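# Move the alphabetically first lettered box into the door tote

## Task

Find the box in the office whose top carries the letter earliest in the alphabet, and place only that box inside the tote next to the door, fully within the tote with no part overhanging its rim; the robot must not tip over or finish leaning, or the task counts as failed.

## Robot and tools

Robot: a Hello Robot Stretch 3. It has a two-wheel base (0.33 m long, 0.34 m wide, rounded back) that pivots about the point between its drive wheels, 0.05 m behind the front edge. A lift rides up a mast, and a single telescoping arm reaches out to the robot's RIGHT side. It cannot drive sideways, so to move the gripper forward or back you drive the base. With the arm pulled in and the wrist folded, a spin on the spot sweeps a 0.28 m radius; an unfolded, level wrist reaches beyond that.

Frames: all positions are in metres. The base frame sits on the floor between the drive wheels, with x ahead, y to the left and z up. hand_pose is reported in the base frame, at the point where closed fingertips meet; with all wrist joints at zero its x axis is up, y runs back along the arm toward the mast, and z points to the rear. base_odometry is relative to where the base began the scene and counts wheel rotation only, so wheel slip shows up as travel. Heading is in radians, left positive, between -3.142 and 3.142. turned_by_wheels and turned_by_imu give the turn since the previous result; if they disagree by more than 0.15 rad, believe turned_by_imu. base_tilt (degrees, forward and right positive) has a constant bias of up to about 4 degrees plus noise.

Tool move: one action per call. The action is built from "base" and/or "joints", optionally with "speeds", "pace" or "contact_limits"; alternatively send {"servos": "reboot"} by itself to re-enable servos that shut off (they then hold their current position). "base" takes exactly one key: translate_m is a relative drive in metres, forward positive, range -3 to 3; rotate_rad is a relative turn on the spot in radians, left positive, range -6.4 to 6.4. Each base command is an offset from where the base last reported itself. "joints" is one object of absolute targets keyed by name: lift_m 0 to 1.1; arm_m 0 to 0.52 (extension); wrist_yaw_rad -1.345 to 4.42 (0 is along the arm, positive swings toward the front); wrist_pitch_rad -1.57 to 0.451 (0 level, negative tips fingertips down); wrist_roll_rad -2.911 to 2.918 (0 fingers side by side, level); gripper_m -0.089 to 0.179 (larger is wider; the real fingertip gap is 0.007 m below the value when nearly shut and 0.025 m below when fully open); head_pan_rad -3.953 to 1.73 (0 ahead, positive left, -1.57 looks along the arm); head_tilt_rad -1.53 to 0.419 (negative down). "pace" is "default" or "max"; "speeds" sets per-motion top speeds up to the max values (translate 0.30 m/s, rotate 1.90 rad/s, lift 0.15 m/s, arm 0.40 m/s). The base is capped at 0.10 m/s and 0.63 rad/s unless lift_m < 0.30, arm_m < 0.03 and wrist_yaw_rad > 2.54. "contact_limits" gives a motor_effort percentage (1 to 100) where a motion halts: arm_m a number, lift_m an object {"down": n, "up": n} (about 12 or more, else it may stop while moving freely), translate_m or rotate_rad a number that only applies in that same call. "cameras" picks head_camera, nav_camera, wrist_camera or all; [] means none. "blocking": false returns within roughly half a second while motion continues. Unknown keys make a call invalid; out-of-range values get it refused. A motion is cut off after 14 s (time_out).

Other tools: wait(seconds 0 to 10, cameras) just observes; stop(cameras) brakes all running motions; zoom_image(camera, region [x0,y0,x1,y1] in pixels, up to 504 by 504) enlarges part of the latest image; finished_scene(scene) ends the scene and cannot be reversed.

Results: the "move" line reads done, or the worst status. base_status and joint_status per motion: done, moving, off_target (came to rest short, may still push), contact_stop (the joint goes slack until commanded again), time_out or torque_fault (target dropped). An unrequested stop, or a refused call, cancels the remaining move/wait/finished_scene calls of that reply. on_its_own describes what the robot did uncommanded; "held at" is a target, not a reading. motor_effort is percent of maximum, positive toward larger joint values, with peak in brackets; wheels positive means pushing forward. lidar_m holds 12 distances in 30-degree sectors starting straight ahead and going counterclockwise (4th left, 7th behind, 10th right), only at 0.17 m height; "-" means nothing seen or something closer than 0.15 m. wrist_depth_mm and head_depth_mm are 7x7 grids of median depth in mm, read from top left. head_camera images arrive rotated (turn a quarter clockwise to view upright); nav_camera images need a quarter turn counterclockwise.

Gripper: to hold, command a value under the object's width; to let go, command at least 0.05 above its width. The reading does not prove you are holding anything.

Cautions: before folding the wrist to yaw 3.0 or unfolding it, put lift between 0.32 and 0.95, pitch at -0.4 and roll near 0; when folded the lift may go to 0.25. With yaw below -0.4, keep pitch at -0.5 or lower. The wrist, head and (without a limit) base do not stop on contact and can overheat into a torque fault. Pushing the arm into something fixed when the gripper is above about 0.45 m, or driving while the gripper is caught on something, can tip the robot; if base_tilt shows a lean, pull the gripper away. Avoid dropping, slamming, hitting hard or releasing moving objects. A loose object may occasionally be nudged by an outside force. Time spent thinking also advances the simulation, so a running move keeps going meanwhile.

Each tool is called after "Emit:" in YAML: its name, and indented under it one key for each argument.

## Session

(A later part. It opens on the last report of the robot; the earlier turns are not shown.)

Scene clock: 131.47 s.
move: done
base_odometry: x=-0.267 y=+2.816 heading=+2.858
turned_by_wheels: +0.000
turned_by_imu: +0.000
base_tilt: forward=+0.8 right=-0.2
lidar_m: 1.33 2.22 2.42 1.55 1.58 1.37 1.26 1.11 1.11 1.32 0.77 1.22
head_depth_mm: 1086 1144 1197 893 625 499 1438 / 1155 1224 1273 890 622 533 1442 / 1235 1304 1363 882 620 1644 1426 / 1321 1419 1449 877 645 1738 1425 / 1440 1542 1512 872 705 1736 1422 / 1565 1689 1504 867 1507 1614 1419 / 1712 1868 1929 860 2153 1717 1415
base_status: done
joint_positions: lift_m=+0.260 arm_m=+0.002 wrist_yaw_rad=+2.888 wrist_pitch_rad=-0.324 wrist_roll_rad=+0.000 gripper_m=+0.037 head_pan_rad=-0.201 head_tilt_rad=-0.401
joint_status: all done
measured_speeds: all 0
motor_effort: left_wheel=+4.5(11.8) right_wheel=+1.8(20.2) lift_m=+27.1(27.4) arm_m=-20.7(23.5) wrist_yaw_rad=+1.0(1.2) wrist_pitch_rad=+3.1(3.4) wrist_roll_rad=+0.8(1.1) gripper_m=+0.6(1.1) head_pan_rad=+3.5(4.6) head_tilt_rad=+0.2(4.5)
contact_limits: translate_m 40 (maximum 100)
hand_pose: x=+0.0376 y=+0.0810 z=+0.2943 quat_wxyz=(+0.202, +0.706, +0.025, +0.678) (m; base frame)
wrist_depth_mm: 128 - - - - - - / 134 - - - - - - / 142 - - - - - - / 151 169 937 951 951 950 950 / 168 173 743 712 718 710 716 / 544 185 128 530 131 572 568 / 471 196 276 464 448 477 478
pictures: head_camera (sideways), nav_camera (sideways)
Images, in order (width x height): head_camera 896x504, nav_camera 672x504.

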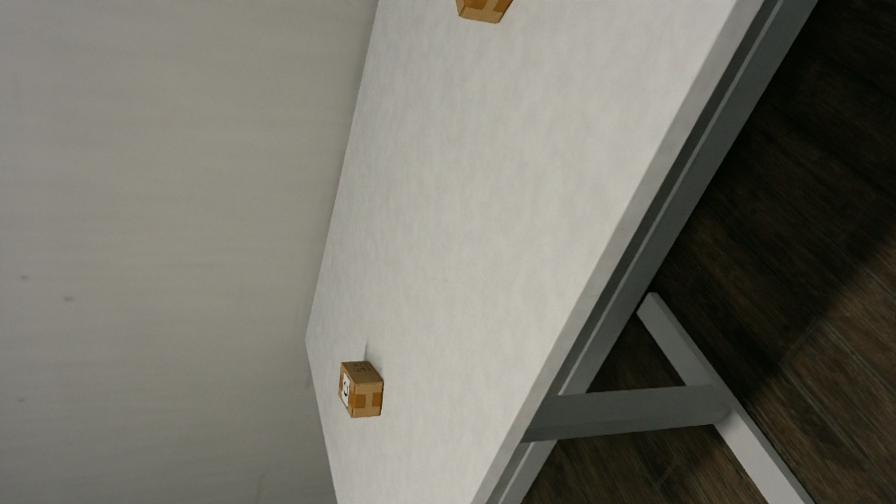

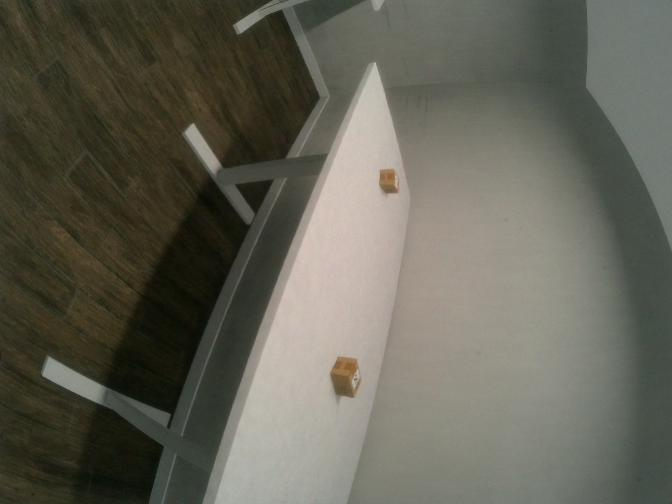

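Emit:
zoom_image:
  camera: "head_camera"
  region: [332, 355, 392, 415]

Emit:
move:
  base: {"rotate_rad": 0.716}
  joints: {"head_pan_rad": -1.25, "head_tilt_rad": -0.4}
  pace: "max"
  cameras: ["head_camera", "nav_camera"]

Scaled by 8.400 from the camera's 896x504 image, which has a finer 1280x720 frame.

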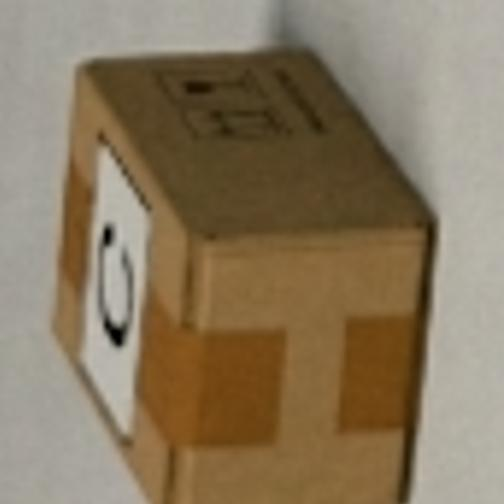

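Scene clock: 135.53 s.
move: done
base_odometry: x=-0.267 y=+2.816 heading=-2.710
turned_by_wheels: +0.716
turned_by_imu: +0.714
base_tilt: forward=+1.1 right=-0.3
lidar_m: 2.22 2.16 1.55 1.37 1.64 1.17 1.11 1.14 1.28 0.77 1.26 1.34
head_depth_mm: 986 1044 1121 889 624 483 1403 / 1013 1085 1153 890 624 497 1432 / 1049 1119 1184 822 621 512 1434 / 1082 1166 1220 805 617 1574 1419 / 1120 1192 1254 878 616 1620 1429 / 1150 1241 1299 872 616 1679 1424 / 1193 1280 1354 865 612 1742 1414
base_status: done
joint_positions: lift_m=+0.260 arm_m=+0.002 wrist_yaw_rad=+2.888 wrist_pitch_rad=-0.324 wrist_roll_rad=+0.000 gripper_m=+0.037 head_pan_rad=-1.268 head_tilt_rad=-0.401
joint_status: all done
measured_speeds: translate_m=+0.000 rotate_rad=+0.000 lift_m=+0.000 arm_m=+0.000 wrist_yaw_rad=+0.000 wrist_pitch_rad=+0.000 wrist_roll_rad=+0.000 head_pan_rad=+0.024 head_tilt_rad=+0.000
motor_effort: left_wheel=-7.4(15.5) right_wheel=+9.1(17.2) lift_m=+27.8(28.1) arm_m=-22.1(22.2) wrist_yaw_rad=+0.7(1.4) wrist_pitch_rad=+3.0(3.3) wrist_roll_rad=+0.8(1.0) gripper_m=-0.2(1.2) head_pan_rad=+2.8(5.5) head_tilt_rad=+1.2(3.0)
hand_pose: x=+0.0376 y=+0.0810 z=+0.2943 quat_wxyz=(+0.202, +0.706, +0.025, +0.678) (m; base frame)
wrist_depth_mm: 129 - - - - - - / 134 - - - - - - / 142 - - - - - - / 151 169 941 933 941 949 936 / 169 174 743 715 712 711 705 / 549 184 128 526 131 563 573 / 466 197 277 459 447 475 478
pictures: head_camera (sideways), nav_camera (sideways)
Images, in order (width x height): head_camera 896x504, nav_camera 672x504.

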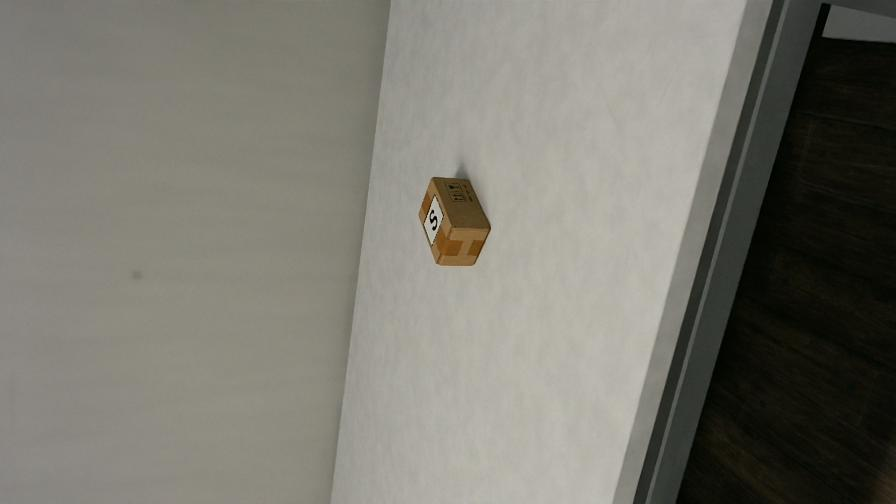

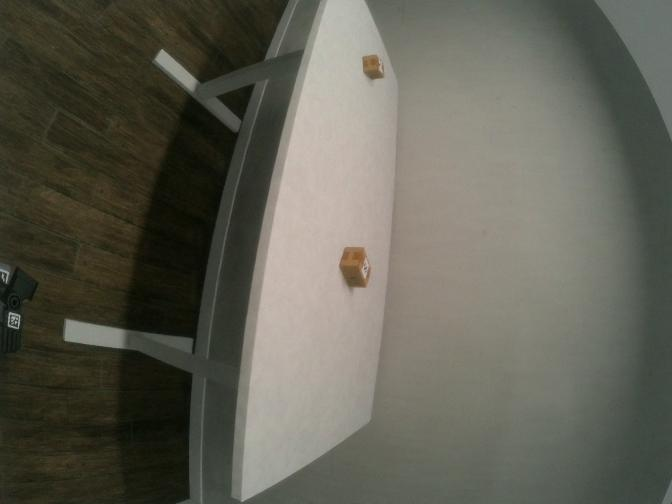

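Emit:
move:
  base: {"rotate_rad": 0.06}
  pace: "max"
  cameras: []

Emit:
move:
  base: {"translate_m": 1.1}
  joints: {"head_pan_rad": 0.2, "head_tilt_rad": -0.45}
  contact_limits: {"translate_m": 40}
  pace: "max"
  cameras: ["head_camera", "nav_camera"]

Scene clock: 157.67 s.
move: done
base_odometry: x=-0.267 y=+2.816 heading=-2.650
turned_by_wheels: +0.060
turned_by_imu: +0.060
base_tilt: forward=+1.0 right=-0.2
lidar_m: 2.21 2.16 1.55 1.36 1.55 1.15 1.11 1.16 1.26 0.77 1.28 1.34
head_depth_mm: 1001 1062 1123 892 626 483 1435 / 1034 1095 1173 886 618 513 1446 / 1075 1139 1219 788 621 530 1436 / 1119 1191 1256 880 618 1600 1432 / 1159 1240 1307 876 615 1679 1428 / 1215 1310 1359 871 615 1738 1422 / 1266 1366 1409 865 640 1737 1412
base_status: done
joint_positions: lift_m=+0.260 arm_m=+0.002 wrist_yaw_rad=+2.888 wrist_pitch_rad=-0.324 wrist_roll_rad=+0.000 gripper_m=+0.037 head_pan_rad=-1.250 head_tilt_rad=-0.401
joint_status: not commanded
measured_speeds: all 0
motor_effort: left_wheel=-7.6(14.4) right_wheel=+8.4(16.0) lift_m=+28.5(28.9) arm_m=-22.5(23.4) wrist_yaw_rad=+0.7(1.3) wrist_pitch_rad=+2.8(3.5) wrist_roll_rad=+0.8(1.1) gripper_m=+0.0(1.3) head_pan_rad=+2.1(3.8) head_tilt_rad=+1.4(3.2)
hand_pose: x=+0.0376 y=+0.0810 z=+0.2943 quat_wxyz=(+0.202, +0.706, +0.025, +0.678) (m; base frame)
wrist_depth_mm: 128 - - - - - - / 134 - - - - - - / 142 - - - - - - / 152 169 934 954 960 954 944 / 169 174 752 704 712 709 716 / 548 184 128 529 131 568 570 / 473 197 276 460 447 472 477
pictures: none
No camera images: "cameras" was empty.

Scene clock: 162.70 s.
move: done
base_odometry: x=-1.236 y=+2.297 heading=-2.650
turned_by_wheels: +0.000
turned_by_imu: -0.001
base_tilt: forward=+0.9 right=-0.1
lidar_m: 1.13 1.48 1.46 1.36 1.81 2.27 2.21 1.44 1.28 0.80 1.30 1.62
head_depth_mm: 1264 1348 1411 896 1722 1669 1371 / 1294 1394 1426 892 1773 1646 1382 / 1333 1436 1421 938 1843 1667 1377 / 1368 1477 1398 939 1871 1654 1364 / 1401 1516 1392 982 1952 1654 1371 / 1447 1560 1392 988 2019 1651 1366 / 1485 1616 1248 1037 2055 1642 1369
base_status: done
joint_positions: lift_m=+0.260 arm_m=+0.002 wrist_yaw_rad=+2.888 wrist_pitch_rad=-0.324 wrist_roll_rad=+0.000 gripper_m=+0.037 head_pan_rad=+0.201 head_tilt_rad=-0.450
joint_status: all done
measured_speeds: all 0
motor_effort: left_wheel=+5.8(14.7) right_wheel=+0.4(14.3) lift_m=+29.4(29.9) arm_m=-15.3(22.4) wrist_yaw_rad=+0.4(1.4) wrist_pitch_rad=+3.2(3.4) wrist_roll_rad=+0.9(1.1) gripper_m=+0.1(1.3) head_pan_rad=-3.5(4.5) head_tilt_rad=-1.6(3.7)
contact_limits: translate_m 40 (maximum 100)
hand_pose: x=+0.0376 y=+0.0810 z=+0.2943 quat_wxyz=(+0.202, +0.706, +0.025, +0.678) (m; base frame)
wrist_depth_mm: 128 - - - - - - / 134 - - - - - - / 142 - - - - - - / 151 168 944 958 948 960 959 / 169 174 746 708 709 719 717 / 538 185 128 525 131 564 574 / 468 197 276 458 444 474 473
pictures: head_camera (sideways), nav_camera (sideways)
Images, in order (width x height): head_camera 896x504, nav_camera 672x504.

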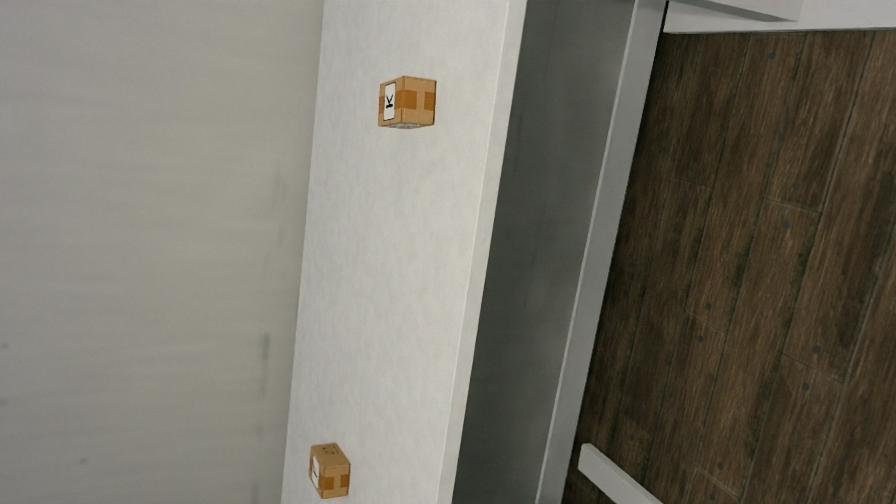

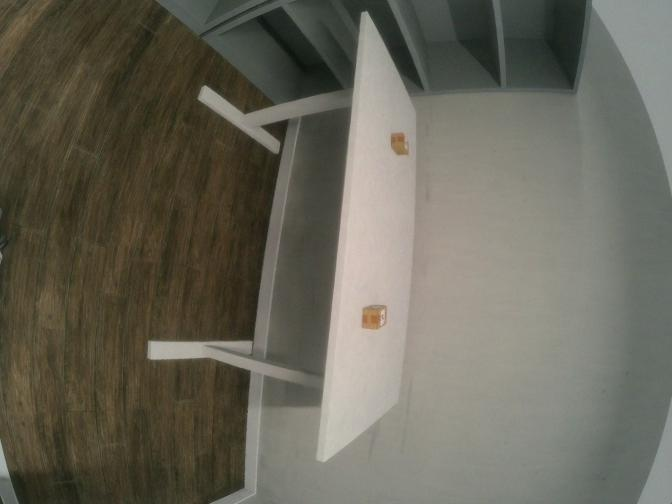

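Emit:
zoom_image:
  camera: "head_camera"
  region: [300, 440, 360, 500]

Emit:
move:
  joints: {"head_pan_rad": -1.4, "head_tilt_rad": -0.45, "lift_m": 0.7}
  pace: "max"
  cameras: ["head_camera", "nav_camera"]

Scaled by 8.400 from the camera's 896x504 image, which has a finer 1280x720 frame.

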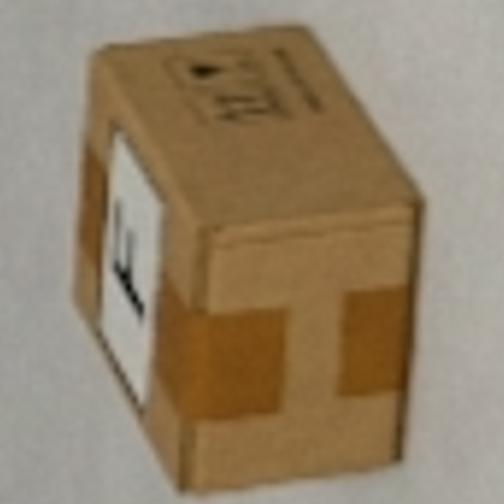

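Scene clock: 168.70 s.
move: done
base_odometry: x=-1.236 y=+2.297 heading=-2.650
turned_by_wheels: +0.000
turned_by_imu: +0.001
base_tilt: forward=+0.8 right=+0.1
lidar_m: 1.13 1.48 1.46 1.36 1.80 2.29 2.21 1.45 1.28 0.80 1.30 1.62
head_depth_mm: 1002 1075 1131 793 578 1497 1381 / 1024 1099 1157 791 578 1017 1352 / 1054 1124 1194 788 574 1579 1349 / 1075 1150 1255 1337 572 1601 1370 / 1104 1187 1298 1402 1544 1647 1367 / 1135 1219 1324 1455 1598 1646 1375 / 1159 1260 1364 1507 1663 1653 1367
base_status: not commanded
joint_positions: lift_m=+0.700 arm_m=+0.002 wrist_yaw_rad=+2.888 wrist_pitch_rad=-0.324 wrist_roll_rad=+0.000 gripper_m=+0.037 head_pan_rad=-1.403 head_tilt_rad=-0.450
joint_status: all done
measured_speeds: all 0
motor_effort: left_wheel=+5.7(5.9) right_wheel=+0.3(0.7) lift_m=+29.4(32.8) arm_m=-7.6(12.6) wrist_yaw_rad=+0.5(1.3) wrist_pitch_rad=+3.4(3.6) wrist_roll_rad=+0.9(1.1) gripper_m=-0.1(1.2) head_pan_rad=+3.0(5.0) head_tilt_rad=-1.2(4.9)
contact_limits: translate_m 40 (maximum 100)
hand_pose: x=+0.0376 y=+0.0810 z=+0.7342 quat_wxyz=(+0.202, +0.706, +0.026, +0.678) (m; base frame)
wrist_depth_mm: 128 - - - - - - / 134 - - - - - - / 142 - - - - - - / 152 169 - - - - - / - 174 - - - - - / - 184 127 - 132 - - / - 195 943 992 980 - -
pictures: head_camera (sideways), nav_camera (sideways)
Images, in order (width x height): head_camera 896x504, nav_camera 672x504.

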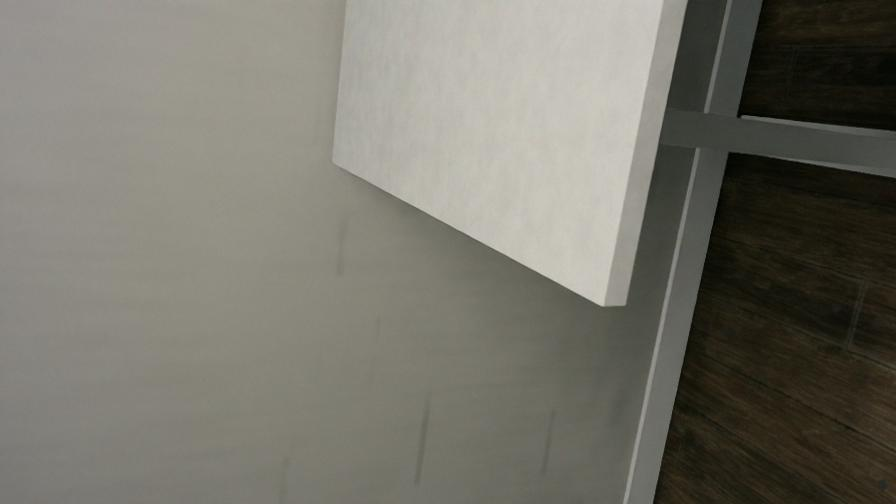

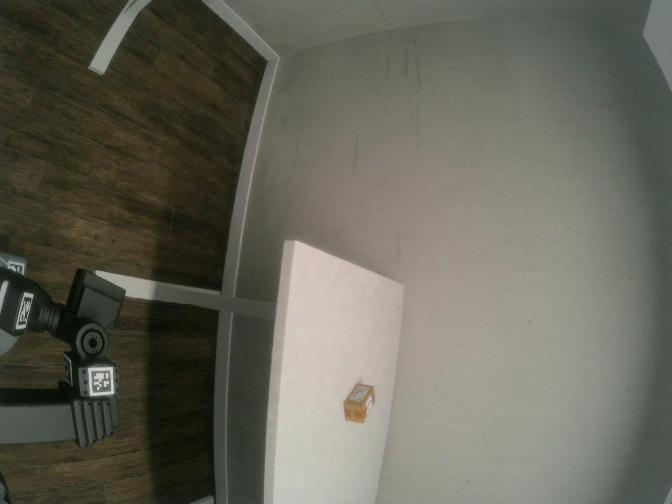

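Emit:
move:
  joints: {"head_pan_rad": -1.85, "head_tilt_rad": -0.42, "wrist_yaw_rad": 1.57, "wrist_pitch_rad": -0.45}
  pace: "max"
  cameras: ["head_camera"]

Scene clock: 173.67 s.
move: done
base_odometry: x=-1.236 y=+2.297 heading=-2.650
turned_by_wheels: +0.000
turned_by_imu: +0.001
base_tilt: forward=+1.0 right=-0.2
lidar_m: 1.13 1.48 1.46 1.36 1.80 2.27 2.21 1.44 1.28 0.80 1.30 1.62
head_depth_mm: 1120 1218 1281 847 604 1685 1413 / 1095 1186 1252 845 602 1658 1410 / 1090 1161 1225 795 599 1607 1405 / 1070 1140 1197 793 597 1597 1406 / 1048 1120 1183 828 596 1559 1408 / 1027 1102 1161 830 593 987 1326 / 1010 1079 1143 822 592 1486 1395
base_status: not commanded
joint_positions: lift_m=+0.700 arm_m=+0.002 wrist_yaw_rad=+1.573 wrist_pitch_rad=-0.464 wrist_roll_rad=+0.000 gripper_m=+0.037 head_pan_rad=-1.853 head_tilt_rad=-0.423
joint_status: all done
measured_speeds: all 0
motor_effort: left_wheel=+5.5(5.8) right_wheel=+0.7(0.7) lift_m=+27.7(28.2) arm_m=-1.6(3.5) wrist_yaw_rad=-2.3(6.3) wrist_pitch_rad=+2.4(4.3) wrist_roll_rad=+0.8(1.1) gripper_m=+0.5(1.0) head_pan_rad=-2.1(4.2) head_tilt_rad=+4.0(4.5)
contact_limits: translate_m 40 (maximum 100)
hand_pose: x=+0.1971 y=-0.1463 z=+0.7026 quat_wxyz=(+0.601, +0.602, -0.370, +0.373) (m; base frame)
wrist_depth_mm: - - - - - - - / - - - - - - - / - - - - - - - / - - - - - - - / - - - - - - - / - - 128 985 131 - - / 888 916 849 882 865 895 889
pictures: head_camera (sideways)
Images, in order (width x height): head_camera 896x504.

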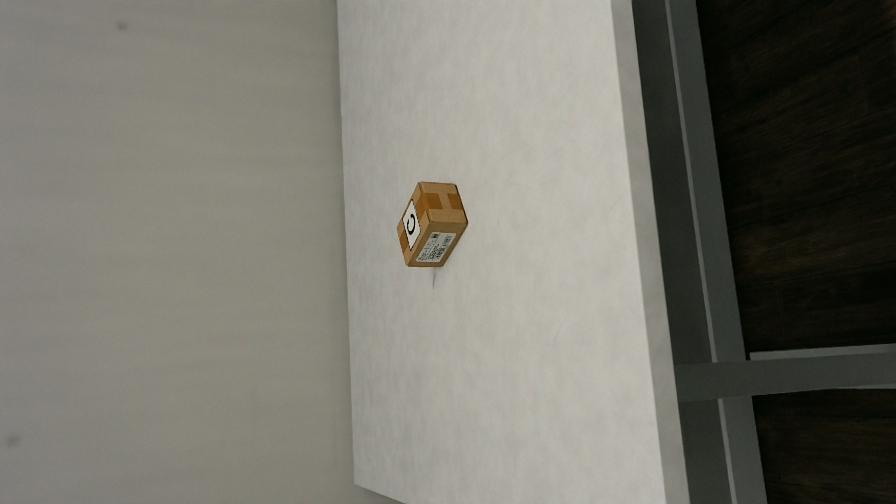

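Emit:
zoom_image:
  camera: "head_camera"
  region: [384, 176, 480, 272]

Emit:
move:
  base: {"translate_m": -0.27}
  joints: {"lift_m": 1.08, "head_pan_rad": -1.6, "head_tilt_rad": -0.42, "gripper_m": 0.14}
  cameras: ["head_camera"]

Scaled by 5.250 from the camera's 896x504 image, which has a finer 1280x720 frame.

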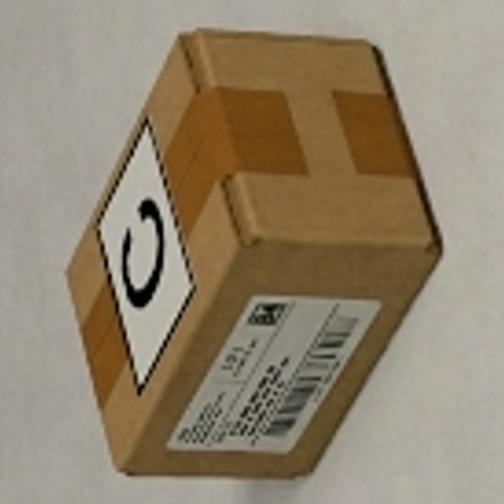

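Scene clock: 187.83 s.
move: done
base_odometry: x=-0.998 y=+2.424 heading=-2.650
turned_by_wheels: +0.000
turned_by_imu: +0.001
base_tilt: forward=+0.9 right=-0.3
lidar_m: 1.40 1.69 1.59 1.34 1.88 2.00 1.94 1.23 1.28 1.24 0.83 1.80
head_depth_mm: 1021 1093 - - - - - / 1022 1094 - - - - - / 1032 1107 - - - - - / 1040 1109 1176 767 625 - - / 1050 1125 1182 795 599 518 - / 1052 1123 1183 833 595 523 - / 1053 1138 1205 831 622 - -
base_status: done
joint_positions: lift_m=+1.080 arm_m=+0.002 wrist_yaw_rad=+1.573 wrist_pitch_rad=-0.465 wrist_roll_rad=+0.000 gripper_m=+0.140 head_pan_rad=-1.597 head_tilt_rad=-0.420
joint_status: all done
measured_speeds: all 0
motor_effort: left_wheel=-7.7(15.5) right_wheel=-1.4(10.7) lift_m=+30.1(32.7) arm_m=+8.2(8.2) wrist_yaw_rad=-2.2(2.9) wrist_pitch_rad=+2.4(2.9) wrist_roll_rad=+0.8(1.2) gripper_m=+1.0(93.0) head_pan_rad=-2.2(4.1) head_tilt_rad=+3.9(6.2)
hand_pose: x=+0.1969 y=-0.1463 z=+1.0823 quat_wxyz=(+0.602, +0.602, -0.370, +0.372) (m; base frame)
wrist_depth_mm: - - - - - - - / - - - - - - - / - - - - - - - / - - - - - - - / - - - - - - - / - 126 - - - 121 - / - - - - - - -
pictures: head_camera (sideways)
Images, in order (width x height): head_camera 896x504.

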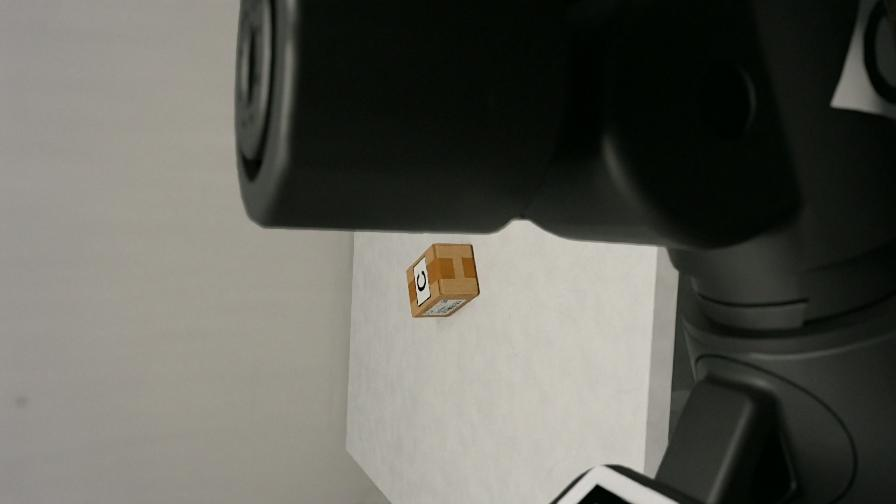

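Emit:
move:
  base: {"translate_m": -0.038}
  joints: {"wrist_yaw_rad": 0.31, "arm_m": 0.2, "head_pan_rad": -1.75, "head_tilt_rad": -0.5}
  cameras: ["wrist_camera", "head_camera"]

Scene clock: 214.97 s.
move: done
base_odometry: x=-0.965 y=+2.442 heading=-2.650
turned_by_wheels: +0.000
turned_by_imu: +0.001
base_tilt: forward=+0.9 right=-0.3
lidar_m: 1.43 1.72 1.61 1.34 1.87 1.96 1.90 1.20 1.28 1.24 0.85 1.80
head_depth_mm: - - 1077 718 580 1603 1338 / 1032 1161 941 715 580 1593 1327 / 1016 - 936 717 557 1594 1327 / 1016 - 284 680 556 1591 1322 / 1019 - 302 623 554 1584 1327 / 1024 1069 748 703 552 1587 1330 / 1015 1097 1043 674 552 1531 1244
base_status: done
joint_positions: lift_m=+1.080 arm_m=+0.200 wrist_yaw_rad=+0.313 wrist_pitch_rad=-0.465 wrist_roll_rad=+0.000 gripper_m=+0.140 head_pan_rad=-1.754 head_tilt_rad=-0.499
joint_status: all done
measured_speeds: all 0
motor_effort: left_wheel=-6.6(11.1) right_wheel=-2.7(7.5) lift_m=+28.6(30.6) arm_m=+23.7(28.6) wrist_yaw_rad=-2.1(5.5) wrist_pitch_rad=+2.5(2.8) wrist_roll_rad=+1.0(1.2) gripper_m=-0.5(1.4) head_pan_rad=+0.5(5.9) head_tilt_rad=-2.2(4.9)
hand_pose: x=+0.0457 y=-0.5526 z=+1.0823 quat_wxyz=(+0.705, +0.268, -0.654, -0.054) (m; base frame)
wrist_depth_mm: - - - - - - - / - - - - - - - / - - - - - - - / - - - 383 - - - / - - - - - - - / - 126 - - - 121 - / - 261 267 266 267 261 103
pictures: head_camera (sideways), wrist_camera
Images, in order (width x height): head_camera 896x504, wrist_camera 644x364.

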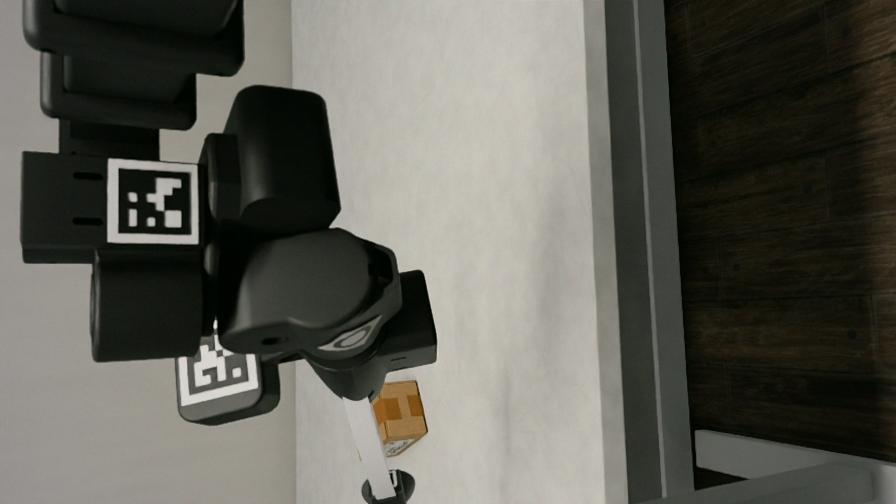

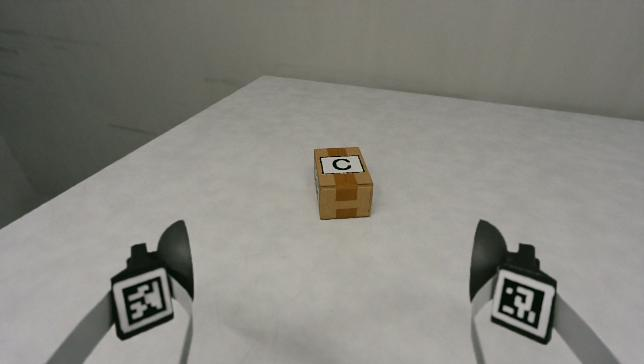

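Emit:
move:
  base: {"translate_m": 0.034}
  joints: {"wrist_yaw_rad": 0.39, "arm_m": 0.34, "lift_m": 1.06}
  cameras: ["wrist_camera"]

Scene clock: 233.03 s.
move: done
base_odometry: x=-0.995 y=+2.426 heading=-2.650
turned_by_wheels: +0.000
turned_by_imu: +0.001
base_tilt: forward=+0.8 right=+0.0
lidar_m: 1.40 1.69 1.59 1.34 1.88 1.99 1.94 1.22 1.28 1.24 0.83 1.80
head_depth_mm: 1064 - 1005 718 581 1584 1336 / 1044 - 1071 717 579 1601 1333 / 1026 404 994 714 577 1584 1325 / 1006 392 879 711 552 1591 1323 / 1031 402 465 709 552 1569 1319 / 1024 1076 920 708 552 1574 1324 / 1015 1098 1044 706 550 1123 1209
base_status: done
joint_positions: lift_m=+1.060 arm_m=+0.340 wrist_yaw_rad=+0.387 wrist_pitch_rad=-0.465 wrist_roll_rad=+0.000 gripper_m=+0.140 head_pan_rad=-1.750 head_tilt_rad=-0.500
joint_status: all done
measured_speeds: all 0
motor_effort: left_wheel=+5.7(10.1) right_wheel=+5.9(11.4) lift_m=+25.1(26.6) arm_m=+22.7(26.4) wrist_yaw_rad=+3.1(6.0) wrist_pitch_rad=+2.6(2.9) wrist_roll_rad=+0.8(1.1) gripper_m=-0.5(1.3) head_pan_rad=+2.5(4.0) head_tilt_rad=-1.9(3.4)
hand_pose: x=+0.0608 y=-0.6871 z=+1.0623 quat_wxyz=(+0.707, +0.292, -0.643, -0.028) (m; base frame)
wrist_depth_mm: - - - - - - - / - - - - - - - / - - - - - - - / - - - - - - - / - - - 273 265 - - / - 126 - 244 246 121 - / - 245 253 253 252 240 246
pictures: wrist_camera
Images, in order (width x height): wrist_camera 644x364.

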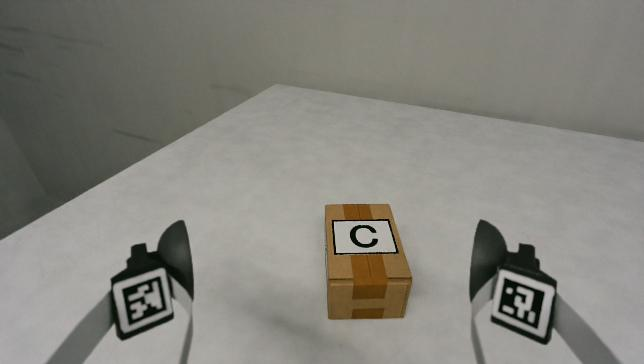

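Emit:
move:
  base: {"translate_m": 0.009}
  joints: {"arm_m": 0.435}
  cameras: []

Emit:
move:
  joints: {"lift_m": 1.01}
  contact_limits: {"lift_m": {"down": 14}}
  cameras: ["wrist_camera"]

Scene clock: 244.97 s.
move: done
base_odometry: x=-1.003 y=+2.422 heading=-2.650
turned_by_wheels: +0.000
turned_by_imu: +0.001
base_tilt: forward=+0.9 right=-0.2
lidar_m: 1.39 1.68 1.58 1.34 1.87 2.00 1.95 1.23 1.28 0.91 0.83 1.80
head_depth_mm: 1056 - 944 716 581 1594 1334 / 1052 - 1069 715 579 1588 1344 / 1025 494 1070 710 576 1585 1326 / 1010 485 1057 708 555 1581 1320 / 1022 487 590 708 555 1580 1324 / 1019 1086 979 706 552 1575 1334 / 1013 1096 979 703 551 1089 1231
base_status: done
joint_positions: lift_m=+1.060 arm_m=+0.435 wrist_yaw_rad=+0.387 wrist_pitch_rad=-0.465 wrist_roll_rad=+0.000 gripper_m=+0.140 head_pan_rad=-1.750 head_tilt_rad=-0.500
joint_status: all done
measured_speeds: all 0
motor_effort: left_wheel=+5.1(9.9) right_wheel=+4.4(10.7) lift_m=+26.1(30.8) arm_m=+23.7(26.0) wrist_yaw_rad=+2.9(3.6) wrist_pitch_rad=+2.8(3.0) wrist_roll_rad=+0.8(1.2) gripper_m=-0.4(1.2) head_pan_rad=+2.8(4.1) head_tilt_rad=-1.8(3.2)
hand_pose: x=+0.0609 y=-0.7821 z=+1.0623 quat_wxyz=(+0.707, +0.292, -0.643, -0.028) (m; base frame)
wrist_depth_mm: - - - - - - - / - - - - - - - / - - - - - - - / - - - - - - - / - - - - - - - / - 126 - 224 - 121 - / - 245 254 199 246 240 253
pictures: none
No camera images: "cameras" was empty.

Scene clock: 246.27 s.
move: done
base_odometry: x=-1.003 y=+2.422 heading=-2.650
turned_by_wheels: +0.000
turned_by_imu: +0.000
base_tilt: forward=+0.9 right=-0.2
lidar_m: 1.39 1.69 1.59 1.34 1.87 2.00 1.94 1.23 1.28 0.91 0.84 1.80
head_depth_mm: 1062 1149 - - 581 1597 1338 / 1055 1121 - 715 577 1583 1332 / 1045 408 879 712 577 1577 1330 / 1043 506 876 711 554 1587 1322 / 1030 597 539 709 552 1585 1328 / 1028 1094 792 705 553 1573 1324 / 1014 1097 1040 703 550 1090 1228
base_status: not commanded
joint_positions: lift_m=+1.010 arm_m=+0.435 wrist_yaw_rad=+0.387 wrist_pitch_rad=-0.465 wrist_roll_rad=+0.000 gripper_m=+0.140 head_pan_rad=-1.750 head_tilt_rad=-0.500
joint_status: all done
measured_speeds: all 0
motor_effort: left_wheel=+5.0(5.4) right_wheel=+4.3(5.3) lift_m=+22.0(22.2) arm_m=+22.0(24.0) wrist_yaw_rad=+2.7(3.7) wrist_pitch_rad=+2.3(2.9) wrist_roll_rad=+1.0(1.1) gripper_m=-0.2(1.4) head_pan_rad=+2.3(3.9) head_tilt_rad=-2.0(2.9)
contact_limits: lift_m down 14 (down: maximum 72; up: maximum 65)
hand_pose: x=+0.0609 y=-0.7821 z=+1.0123 quat_wxyz=(+0.707, +0.292, -0.643, -0.028) (m; base frame)
wrist_depth_mm: - - - - - - - / - - - - - - - / - - - - - - - / - - - - - - - / 262 151 254 194 256 - 266 / 231 126 230 169 224 123 230 / - 188 199 146 199 189 200
pictures: wrist_camera
Images, in order (width x height): wrist_camera 644x364.

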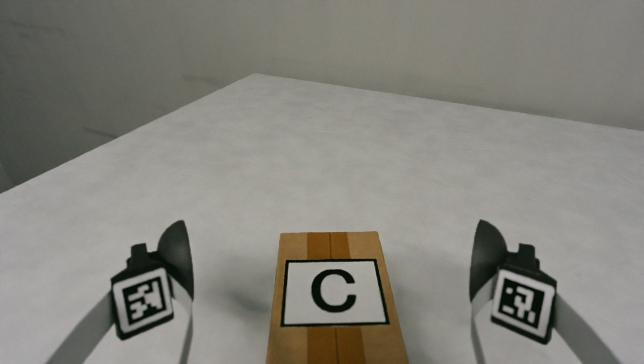

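Emit:
move:
  joints: {"lift_m": 0.968}
  contact_limits: {"lift_m": {"down": 14}}
  cameras: ["wrist_camera"]

Emit:
move:
  joints: {"gripper_m": 0.02}
  cameras: ["wrist_camera"]

Emit:
move:
  joints: {"lift_m": 1.05}
  cameras: ["wrist_camera"]

Scene clock: 250.80 s.
move: done
base_odometry: x=-1.003 y=+2.422 heading=-2.650
turned_by_wheels: +0.000
turned_by_imu: +0.001
base_tilt: forward=+1.0 right=+0.0
lidar_m: 1.39 1.69 1.58 1.34 1.87 2.00 1.95 1.23 1.28 0.91 0.84 1.80
head_depth_mm: 1067 1151 1074 - - 1542 1333 / 1053 1152 346 - 601 1590 1328 / 1048 1120 409 680 580 1593 1329 / 1036 1091 531 711 554 1587 1322 / 1032 1106 532 650 552 1580 1321 / 1024 1108 979 704 551 1584 1322 / 1017 1096 1044 705 551 1081 1234
base_status: not commanded
joint_positions: lift_m=+0.968 arm_m=+0.435 wrist_yaw_rad=+0.387 wrist_pitch_rad=-0.465 wrist_roll_rad=+0.000 gripper_m=+0.140 head_pan_rad=-1.750 head_tilt_rad=-0.500
joint_status: all done
measured_speeds: all 0
motor_effort: left_wheel=+5.1(5.3) right_wheel=+4.4(5.3) lift_m=+20.9(26.9) arm_m=+15.8(17.9) wrist_yaw_rad=+3.2(3.4) wrist_pitch_rad=+2.9(3.0) wrist_roll_rad=+0.9(1.1) gripper_m=-0.3(1.4) head_pan_rad=+2.4(4.2) head_tilt_rad=-1.2(2.2)
contact_limits: lift_m down 14 (down: maximum 72; up: maximum 65)
hand_pose: x=+0.0609 y=-0.7821 z=+0.9703 quat_wxyz=(+0.707, +0.292, -0.643, -0.028) (m; base frame)
wrist_depth_mm: - - - - - - - / - - - - - - - / - - - - - - - / 250 249 251 164 251 251 251 / 212 205 212 140 198 221 213 / 185 126 173 118 126 121 179 / - 146 151 114 115 151 155
pictures: wrist_camera
Images, in order (width x height): wrist_camera 644x364.

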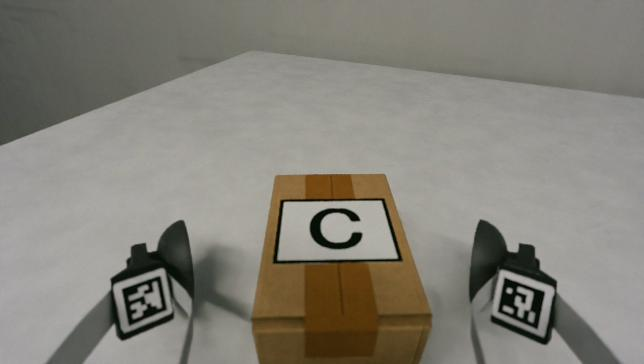

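Scene clock: 252.57 s.
move: done
base_odometry: x=-1.003 y=+2.422 heading=-2.650
turned_by_wheels: +0.000
turned_by_imu: +0.000
base_tilt: forward=+0.9 right=-0.2
lidar_m: 1.39 1.69 1.58 1.34 1.88 2.01 1.94 1.23 1.28 0.91 0.83 1.80
head_depth_mm: 1067 1154 1068 - - 1550 1340 / 1052 1149 347 - 600 1582 1338 / 1045 1121 408 678 576 1590 1327 / 1036 1097 530 713 554 1580 1331 / 1033 1112 533 647 553 1583 1334 / 1027 1109 983 705 551 1584 1321 / 1015 1099 1043 704 551 1094 1230
base_status: not commanded
joint_positions: lift_m=+0.968 arm_m=+0.435 wrist_yaw_rad=+0.387 wrist_pitch_rad=-0.465 wrist_roll_rad=+0.000 gripper_m=+0.022 head_pan_rad=-1.750 head_tilt_rad=-0.500
joint_status: all done
measured_speeds: all 0
motor_effort: left_wheel=+5.0(5.3) right_wheel=+4.6(5.0) lift_m=+20.8(21.1) arm_m=+13.1(16.0) wrist_yaw_rad=+2.8(3.8) wrist_pitch_rad=+2.8(2.8) wrist_roll_rad=+0.8(1.2) gripper_m=-32.0(98.9) head_pan_rad=+2.8(3.7) head_tilt_rad=-1.7(2.3)
contact_limits: lift_m down 14 (down: maximum 72; up: maximum 65)
hand_pose: x=+0.0609 y=-0.7821 z=+0.9703 quat_wxyz=(+0.707, +0.292, -0.643, -0.028) (m; base frame)
wrist_depth_mm: - - - - - - - / - - - - - - - / - - - - - - - / 250 248 250 165 251 250 252 / 212 212 157 140 150 213 214 / 184 178 128 118 126 174 179 / 154 121 131 116 127 147 155
pictures: wrist_camera
Images, in order (width x height): wrist_camera 644x364.

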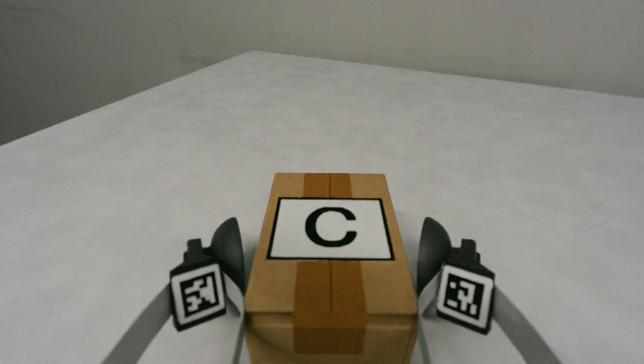

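Scene clock: 254.13 s.
move: done
base_odometry: x=-1.003 y=+2.422 heading=-2.650
turned_by_wheels: +0.000
turned_by_imu: +0.000
base_tilt: forward=+0.9 right=-0.2
lidar_m: 1.39 1.69 1.58 1.34 1.87 2.00 1.94 1.22 1.28 0.91 0.83 1.79
head_depth_mm: 1062 - - 719 579 1605 1337 / 1058 - 1068 717 577 1577 1326 / 1033 395 1065 712 577 1594 1323 / 1021 485 1059 710 554 1583 1329 / 1034 490 564 709 554 1575 1327 / 1020 1091 746 708 551 1586 1323 / 1013 1098 1042 703 549 1091 1229
base_status: not commanded
joint_positions: lift_m=+1.050 arm_m=+0.435 wrist_yaw_rad=+0.387 wrist_pitch_rad=-0.472 wrist_roll_rad=+0.000 gripper_m=+0.025 head_pan_rad=-1.750 head_tilt_rad=-0.500
joint_status: all done
measured_speeds: all 0
motor_effort: left_wheel=+5.1(5.3) right_wheel=+4.5(4.9) lift_m=+30.2(33.6) arm_m=+11.2(13.5) wrist_yaw_rad=+3.0(3.5) wrist_pitch_rad=+3.7(4.2) wrist_roll_rad=+0.8(1.1) gripper_m=-16.9(32.6) head_pan_rad=+2.6(3.9) head_tilt_rad=-1.1(1.9)
hand_pose: x=+0.0605 y=-0.7812 z=+1.0508 quat_wxyz=(+0.707, +0.295, -0.642, -0.030) (m; base frame)
wrist_depth_mm: - - - - - - - / - - - - - - - / - - - - - - - / - - - 176 - - - / - - 151 145 147 - - / - 122 128 119 124 125 - / 246 117 127 112 117 228 239
pictures: wrist_camera
Images, in order (width x height): wrist_camera 644x364.

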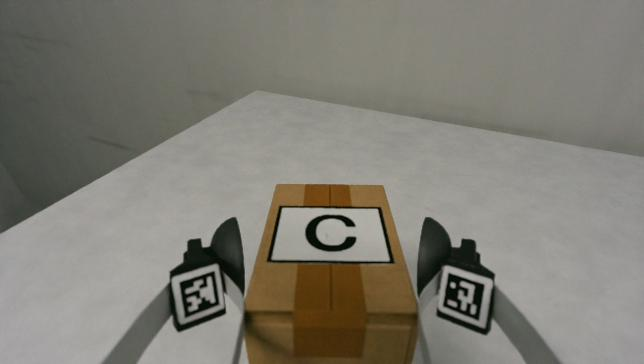

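Emit:
move:
  joints: {"arm_m": 0.02, "wrist_yaw_rad": 1.57, "head_pan_rad": 0.3, "head_tilt_rad": -0.4}
  cameras: ["head_camera"]

Emit:
move:
  base: {"rotate_rad": 2.45}
  joints: {"lift_m": 0.6}
  pace: "max"
  cameras: ["head_camera", "wrist_camera"]

Scene clock: 286.10 s.
move: done
base_odometry: x=-1.003 y=+2.422 heading=-2.650
turned_by_wheels: +0.000
turned_by_imu: +0.001
base_tilt: forward=+0.8 right=-0.1
lidar_m: 1.39 1.69 1.59 1.34 1.87 2.01 1.94 1.23 1.27 0.91 0.83 1.79
head_depth_mm: 1502 1588 1640 1146 1962 1763 1442 / 1554 1639 1690 1228 2001 1749 1428 / 1606 1709 1729 1939 2103 1764 1437 / 1663 1782 1731 2081 2153 1753 1424 / 1733 1847 1534 2147 2249 1744 1424 / 1807 1917 1697 2228 2007 1721 1427 / 1845 1979 1682 2267 2174 1715 1411
base_status: not commanded
joint_positions: lift_m=+1.050 arm_m=+0.020 wrist_yaw_rad=+1.567 wrist_pitch_rad=-0.472 wrist_roll_rad=+0.000 gripper_m=+0.025 head_pan_rad=+0.303 head_tilt_rad=-0.400
joint_status: all done
measured_speeds: all 0
motor_effort: left_wheel=+4.9(5.4) right_wheel=+4.8(5.3) lift_m=+22.6(24.9) arm_m=-22.4(25.4) wrist_yaw_rad=+3.3(8.2) wrist_pitch_rad=+3.7(4.3) wrist_roll_rad=+0.8(1.0) gripper_m=-15.8(17.1) head_pan_rad=-3.4(4.6) head_tilt_rad=+2.9(5.7)
hand_pose: x=+0.1959 y=-0.1659 z=+1.0508 quat_wxyz=(+0.604, +0.602, -0.370, +0.368) (m; base frame)
wrist_depth_mm: - - - - - - - / - - - - - - - / - - - - - - - / - - - - - - - / - - 152 145 159 - - / - - 128 119 124 - - / - 121 124 112 117 - -
pictures: head_camera (sideways)
Images, in order (width x height): head_camera 896x504.

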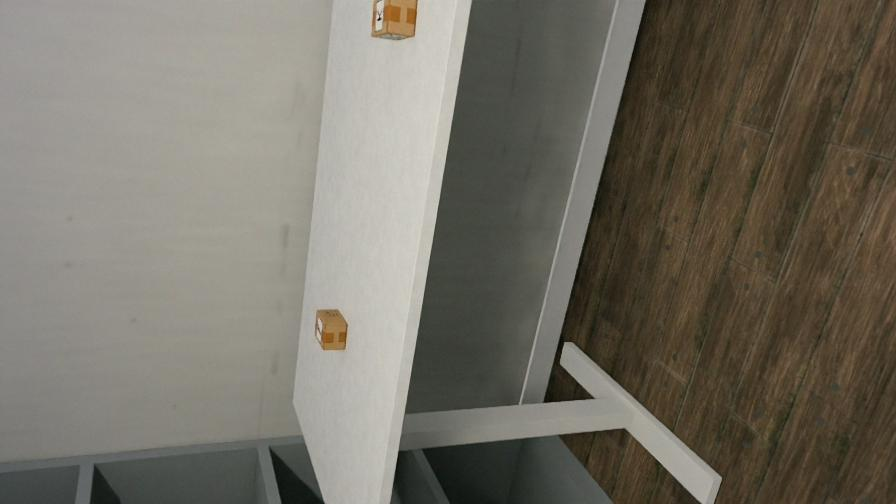

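Scene clock: 290.90 s.
move: done
base_odometry: x=-1.003 y=+2.422 heading=-0.201
turned_by_wheels: +2.449
turned_by_imu: +2.443
base_tilt: forward=+0.8 right=-0.3
lidar_m: 1.65 1.94 1.96 1.22 1.24 0.84 1.52 1.39 1.84 1.58 1.34 1.64
head_depth_mm: 1892 2051 2232 2424 2272 1750 1428 / 1865 2006 2150 2341 2292 1765 1443 / 1761 1911 2072 2231 2256 1753 1427 / 1728 1849 1982 2144 2258 1739 1422 / 1675 1802 1926 2094 2166 1742 1423 / 1632 1731 1846 2014 2106 1737 1430 / 1587 1682 1777 1923 2080 1725 1411
base_status: done
joint_positions: lift_m=+0.600 arm_m=+0.020 wrist_yaw_rad=+1.567 wrist_pitch_rad=-0.473 wrist_roll_rad=+0.000 gripper_m=+0.025 head_pan_rad=+0.300 head_tilt_rad=-0.400
joint_status: all done
measured_speeds: all 0
motor_effort: left_wheel=-9.6(14.3) right_wheel=+10.9(16.1) lift_m=+21.9(23.3) arm_m=-22.0(23.8) wrist_yaw_rad=+3.0(3.8) wrist_pitch_rad=+4.2(4.5) wrist_roll_rad=+0.9(1.1) gripper_m=-17.0(17.1) head_pan_rad=-3.3(4.6) head_tilt_rad=+2.1(4.6)
hand_pose: x=+0.1957 y=-0.1659 z=+0.6005 quat_wxyz=(+0.604, +0.602, -0.370, +0.368) (m; base frame)
wrist_depth_mm: - - - - - - - / - - - - - - - / - - - - - - - / - - - - - - - / - - 153 145 159 - - / 900 879 129 119 124 896 908 / 796 121 124 112 117 756 785
pictures: head_camera (sideways), wrist_camera
Images, in order (width x height): head_camera 896x504, wrist_camera 644x364.

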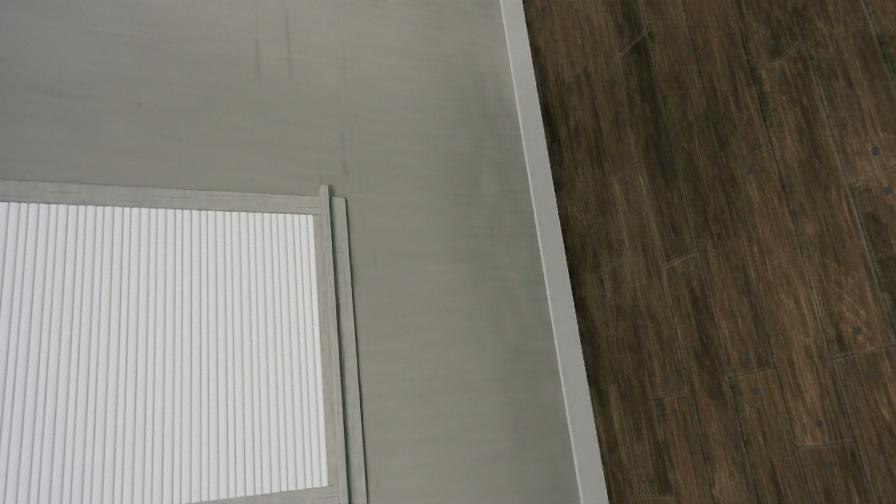

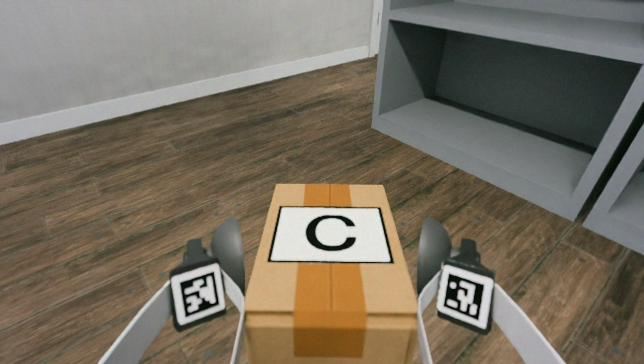

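Emit:
move:
  base: {"rotate_rad": 0.125}
  pace: "max"
  cameras: []

Emit:
move:
  base: {"translate_m": 1.3}
  joints: {"head_pan_rad": -1.2, "head_tilt_rad": -0.55}
  pace: "max"
  cameras: []

Emit:
move:
  base: {"translate_m": 0.53}
  pace: "max"
  cameras: ["head_camera", "nav_camera"]

Scene clock: 302.27 s.
move: done
base_odometry: x=-1.003 y=+2.422 heading=-0.076
turned_by_wheels: +0.124
turned_by_imu: +0.125
base_tilt: forward=+1.0 right=-0.1
lidar_m: 2.04 1.94 1.23 1.30 1.24 0.83 1.69 1.39 1.69 1.59 1.34 1.64
head_depth_mm: 1768 1903 2068 2225 2264 1762 1430 / 1736 1863 2014 2183 2270 1760 1435 / 1702 1804 1948 2115 2223 1756 1431 / 1675 1778 1896 2080 2180 1742 1427 / 1639 1755 1867 2053 2161 1741 1425 / 1604 1716 1832 1993 2091 1744 1415 / 1592 1700 1804 1939 2050 1736 1425
base_status: done
joint_positions: lift_m=+0.600 arm_m=+0.020 wrist_yaw_rad=+1.567 wrist_pitch_rad=-0.473 wrist_roll_rad=+0.000 gripper_m=+0.025 head_pan_rad=+0.300 head_tilt_rad=-0.400
joint_status: not commanded
measured_speeds: all 0
motor_effort: left_wheel=-9.6(14.5) right_wheel=+10.7(14.6) lift_m=+21.9(22.4) arm_m=-17.0(18.6) wrist_yaw_rad=+2.9(3.4) wrist_pitch_rad=+3.8(4.4) wrist_roll_rad=+0.8(1.1) gripper_m=-16.4(16.9) head_pan_rad=-4.1(4.3) head_tilt_rad=+1.6(3.2)
hand_pose: x=+0.1957 y=-0.1659 z=+0.6005 quat_wxyz=(+0.604, +0.602, -0.369, +0.368) (m; base frame)
wrist_depth_mm: - - - - - - - / - - - - - - - / - - - - - - - / - - - - - - - / - - 153 145 159 - - / 911 881 128 119 124 909 905 / 796 121 124 112 117 756 788
pictures: none
No camera images: "cameras" was empty.

Scene clock: 316.20 s.
move: done
base_odometry: x=+0.293 y=+2.323 heading=-0.077
turned_by_wheels: +0.000
turned_by_imu: -0.001
base_tilt: forward=+1.1 right=-0.1
lidar_m: 0.90 0.85 0.87 1.15 1.49 1.99 2.03 2.47 1.19 1.15 0.65 1.28
head_depth_mm: 953 1044 821 1275 1107 1336 1225 / 944 1035 813 1263 1102 1336 1204 / 538 599 727 1239 1065 974 1216 / 686 738 800 869 966 1072 1213 / 2395 2601 2867 2402 1858 1507 1286 / 2353 2595 2852 2385 1850 1513 1282 / 2341 2563 2811 2319 1823 1504 1281
base_status: done
joint_positions: lift_m=+0.600 arm_m=+0.020 wrist_yaw_rad=+1.567 wrist_pitch_rad=-0.473 wrist_roll_rad=+0.000 gripper_m=+0.025 head_pan_rad=-1.200 head_tilt_rad=-0.550
joint_status: all done
measured_speeds: all 0
motor_effort: left_wheel=-1.4(12.9) right_wheel=+10.1(15.3) lift_m=+21.6(22.4) arm_m=-4.0(17.7) wrist_yaw_rad=+2.9(3.8) wrist_pitch_rad=+4.2(4.5) wrist_roll_rad=+0.7(1.2) gripper_m=-16.1(17.2) head_pan_rad=+2.6(5.1) head_tilt_rad=-3.0(4.6)
hand_pose: x=+0.1957 y=-0.1659 z=+0.6005 quat_wxyz=(+0.604, +0.602, -0.369, +0.368) (m; base frame)
wrist_depth_mm: - - - - - - - / - - - - - - - / - - - - - - - / - - - - - - - / - - 152 145 159 - - / 885 872 128 119 124 900 914 / 807 121 124 112 117 764 780
pictures: none
No camera images: "cameras" was empty.

Scene clock: 322.43 s.
move: done
base_odometry: x=+0.822 y=+2.282 heading=-0.077
turned_by_wheels: +0.000
turned_by_imu: -0.001
base_tilt: forward=+1.0 right=-0.2
lidar_m: 0.43 0.41 0.42 0.55 1.34 1.85 2.53 2.40 0.66 0.75 1.89 0.61
head_depth_mm: 2251 2471 2726 2453 1881 1483 1265 / 2247 2448 2694 2420 1866 1517 1289 / 2213 2391 2630 2379 1878 1511 1297 / 2207 2384 2620 2300 1858 1525 1285 / 2144 2350 2594 2276 1868 1517 1282 / 2135 2314 2555 2376 1847 1513 1278 / 2108 2245 2159 2066 1786 1505 1277
base_status: done
joint_positions: lift_m=+0.600 arm_m=+0.020 wrist_yaw_rad=+1.567 wrist_pitch_rad=-0.473 wrist_roll_rad=+0.000 gripper_m=+0.025 head_pan_rad=-1.200 head_tilt_rad=-0.550
joint_status: not commanded
measured_speeds: all 0
motor_effort: left_wheel=+6.0(12.8) right_wheel=+2.7(13.9) lift_m=+21.3(22.1) arm_m=+2.0(4.2) wrist_yaw_rad=+3.0(3.6) wrist_pitch_rad=+4.1(4.4) wrist_roll_rad=+0.8(1.1) gripper_m=-16.3(17.2) head_pan_rad=+3.8(3.9) head_tilt_rad=-1.9(4.3)
hand_pose: x=+0.1957 y=-0.1659 z=+0.6005 quat_wxyz=(+0.604, +0.602, -0.369, +0.368) (m; base frame)
wrist_depth_mm: - - - - - - - / - - - - - - - / - - - - - - - / - - - 176 - - - / - - 151 145 150 - - / - - 129 119 124 909 919 / - 99 - 112 117 757 778
pictures: head_camera (sideways), nav_camera (sideways)
Images, in order (width x height): head_camera 896x504, nav_camera 672x504.

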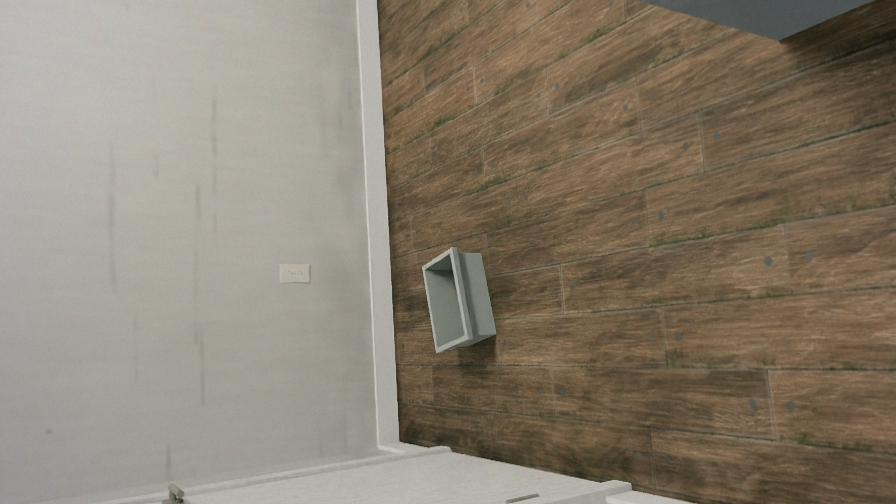

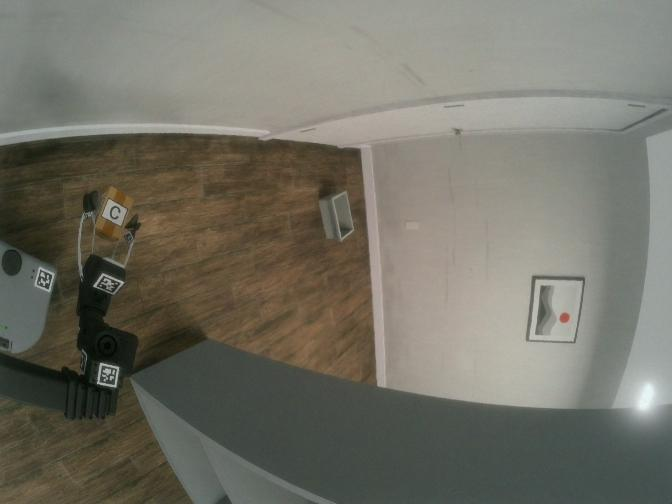

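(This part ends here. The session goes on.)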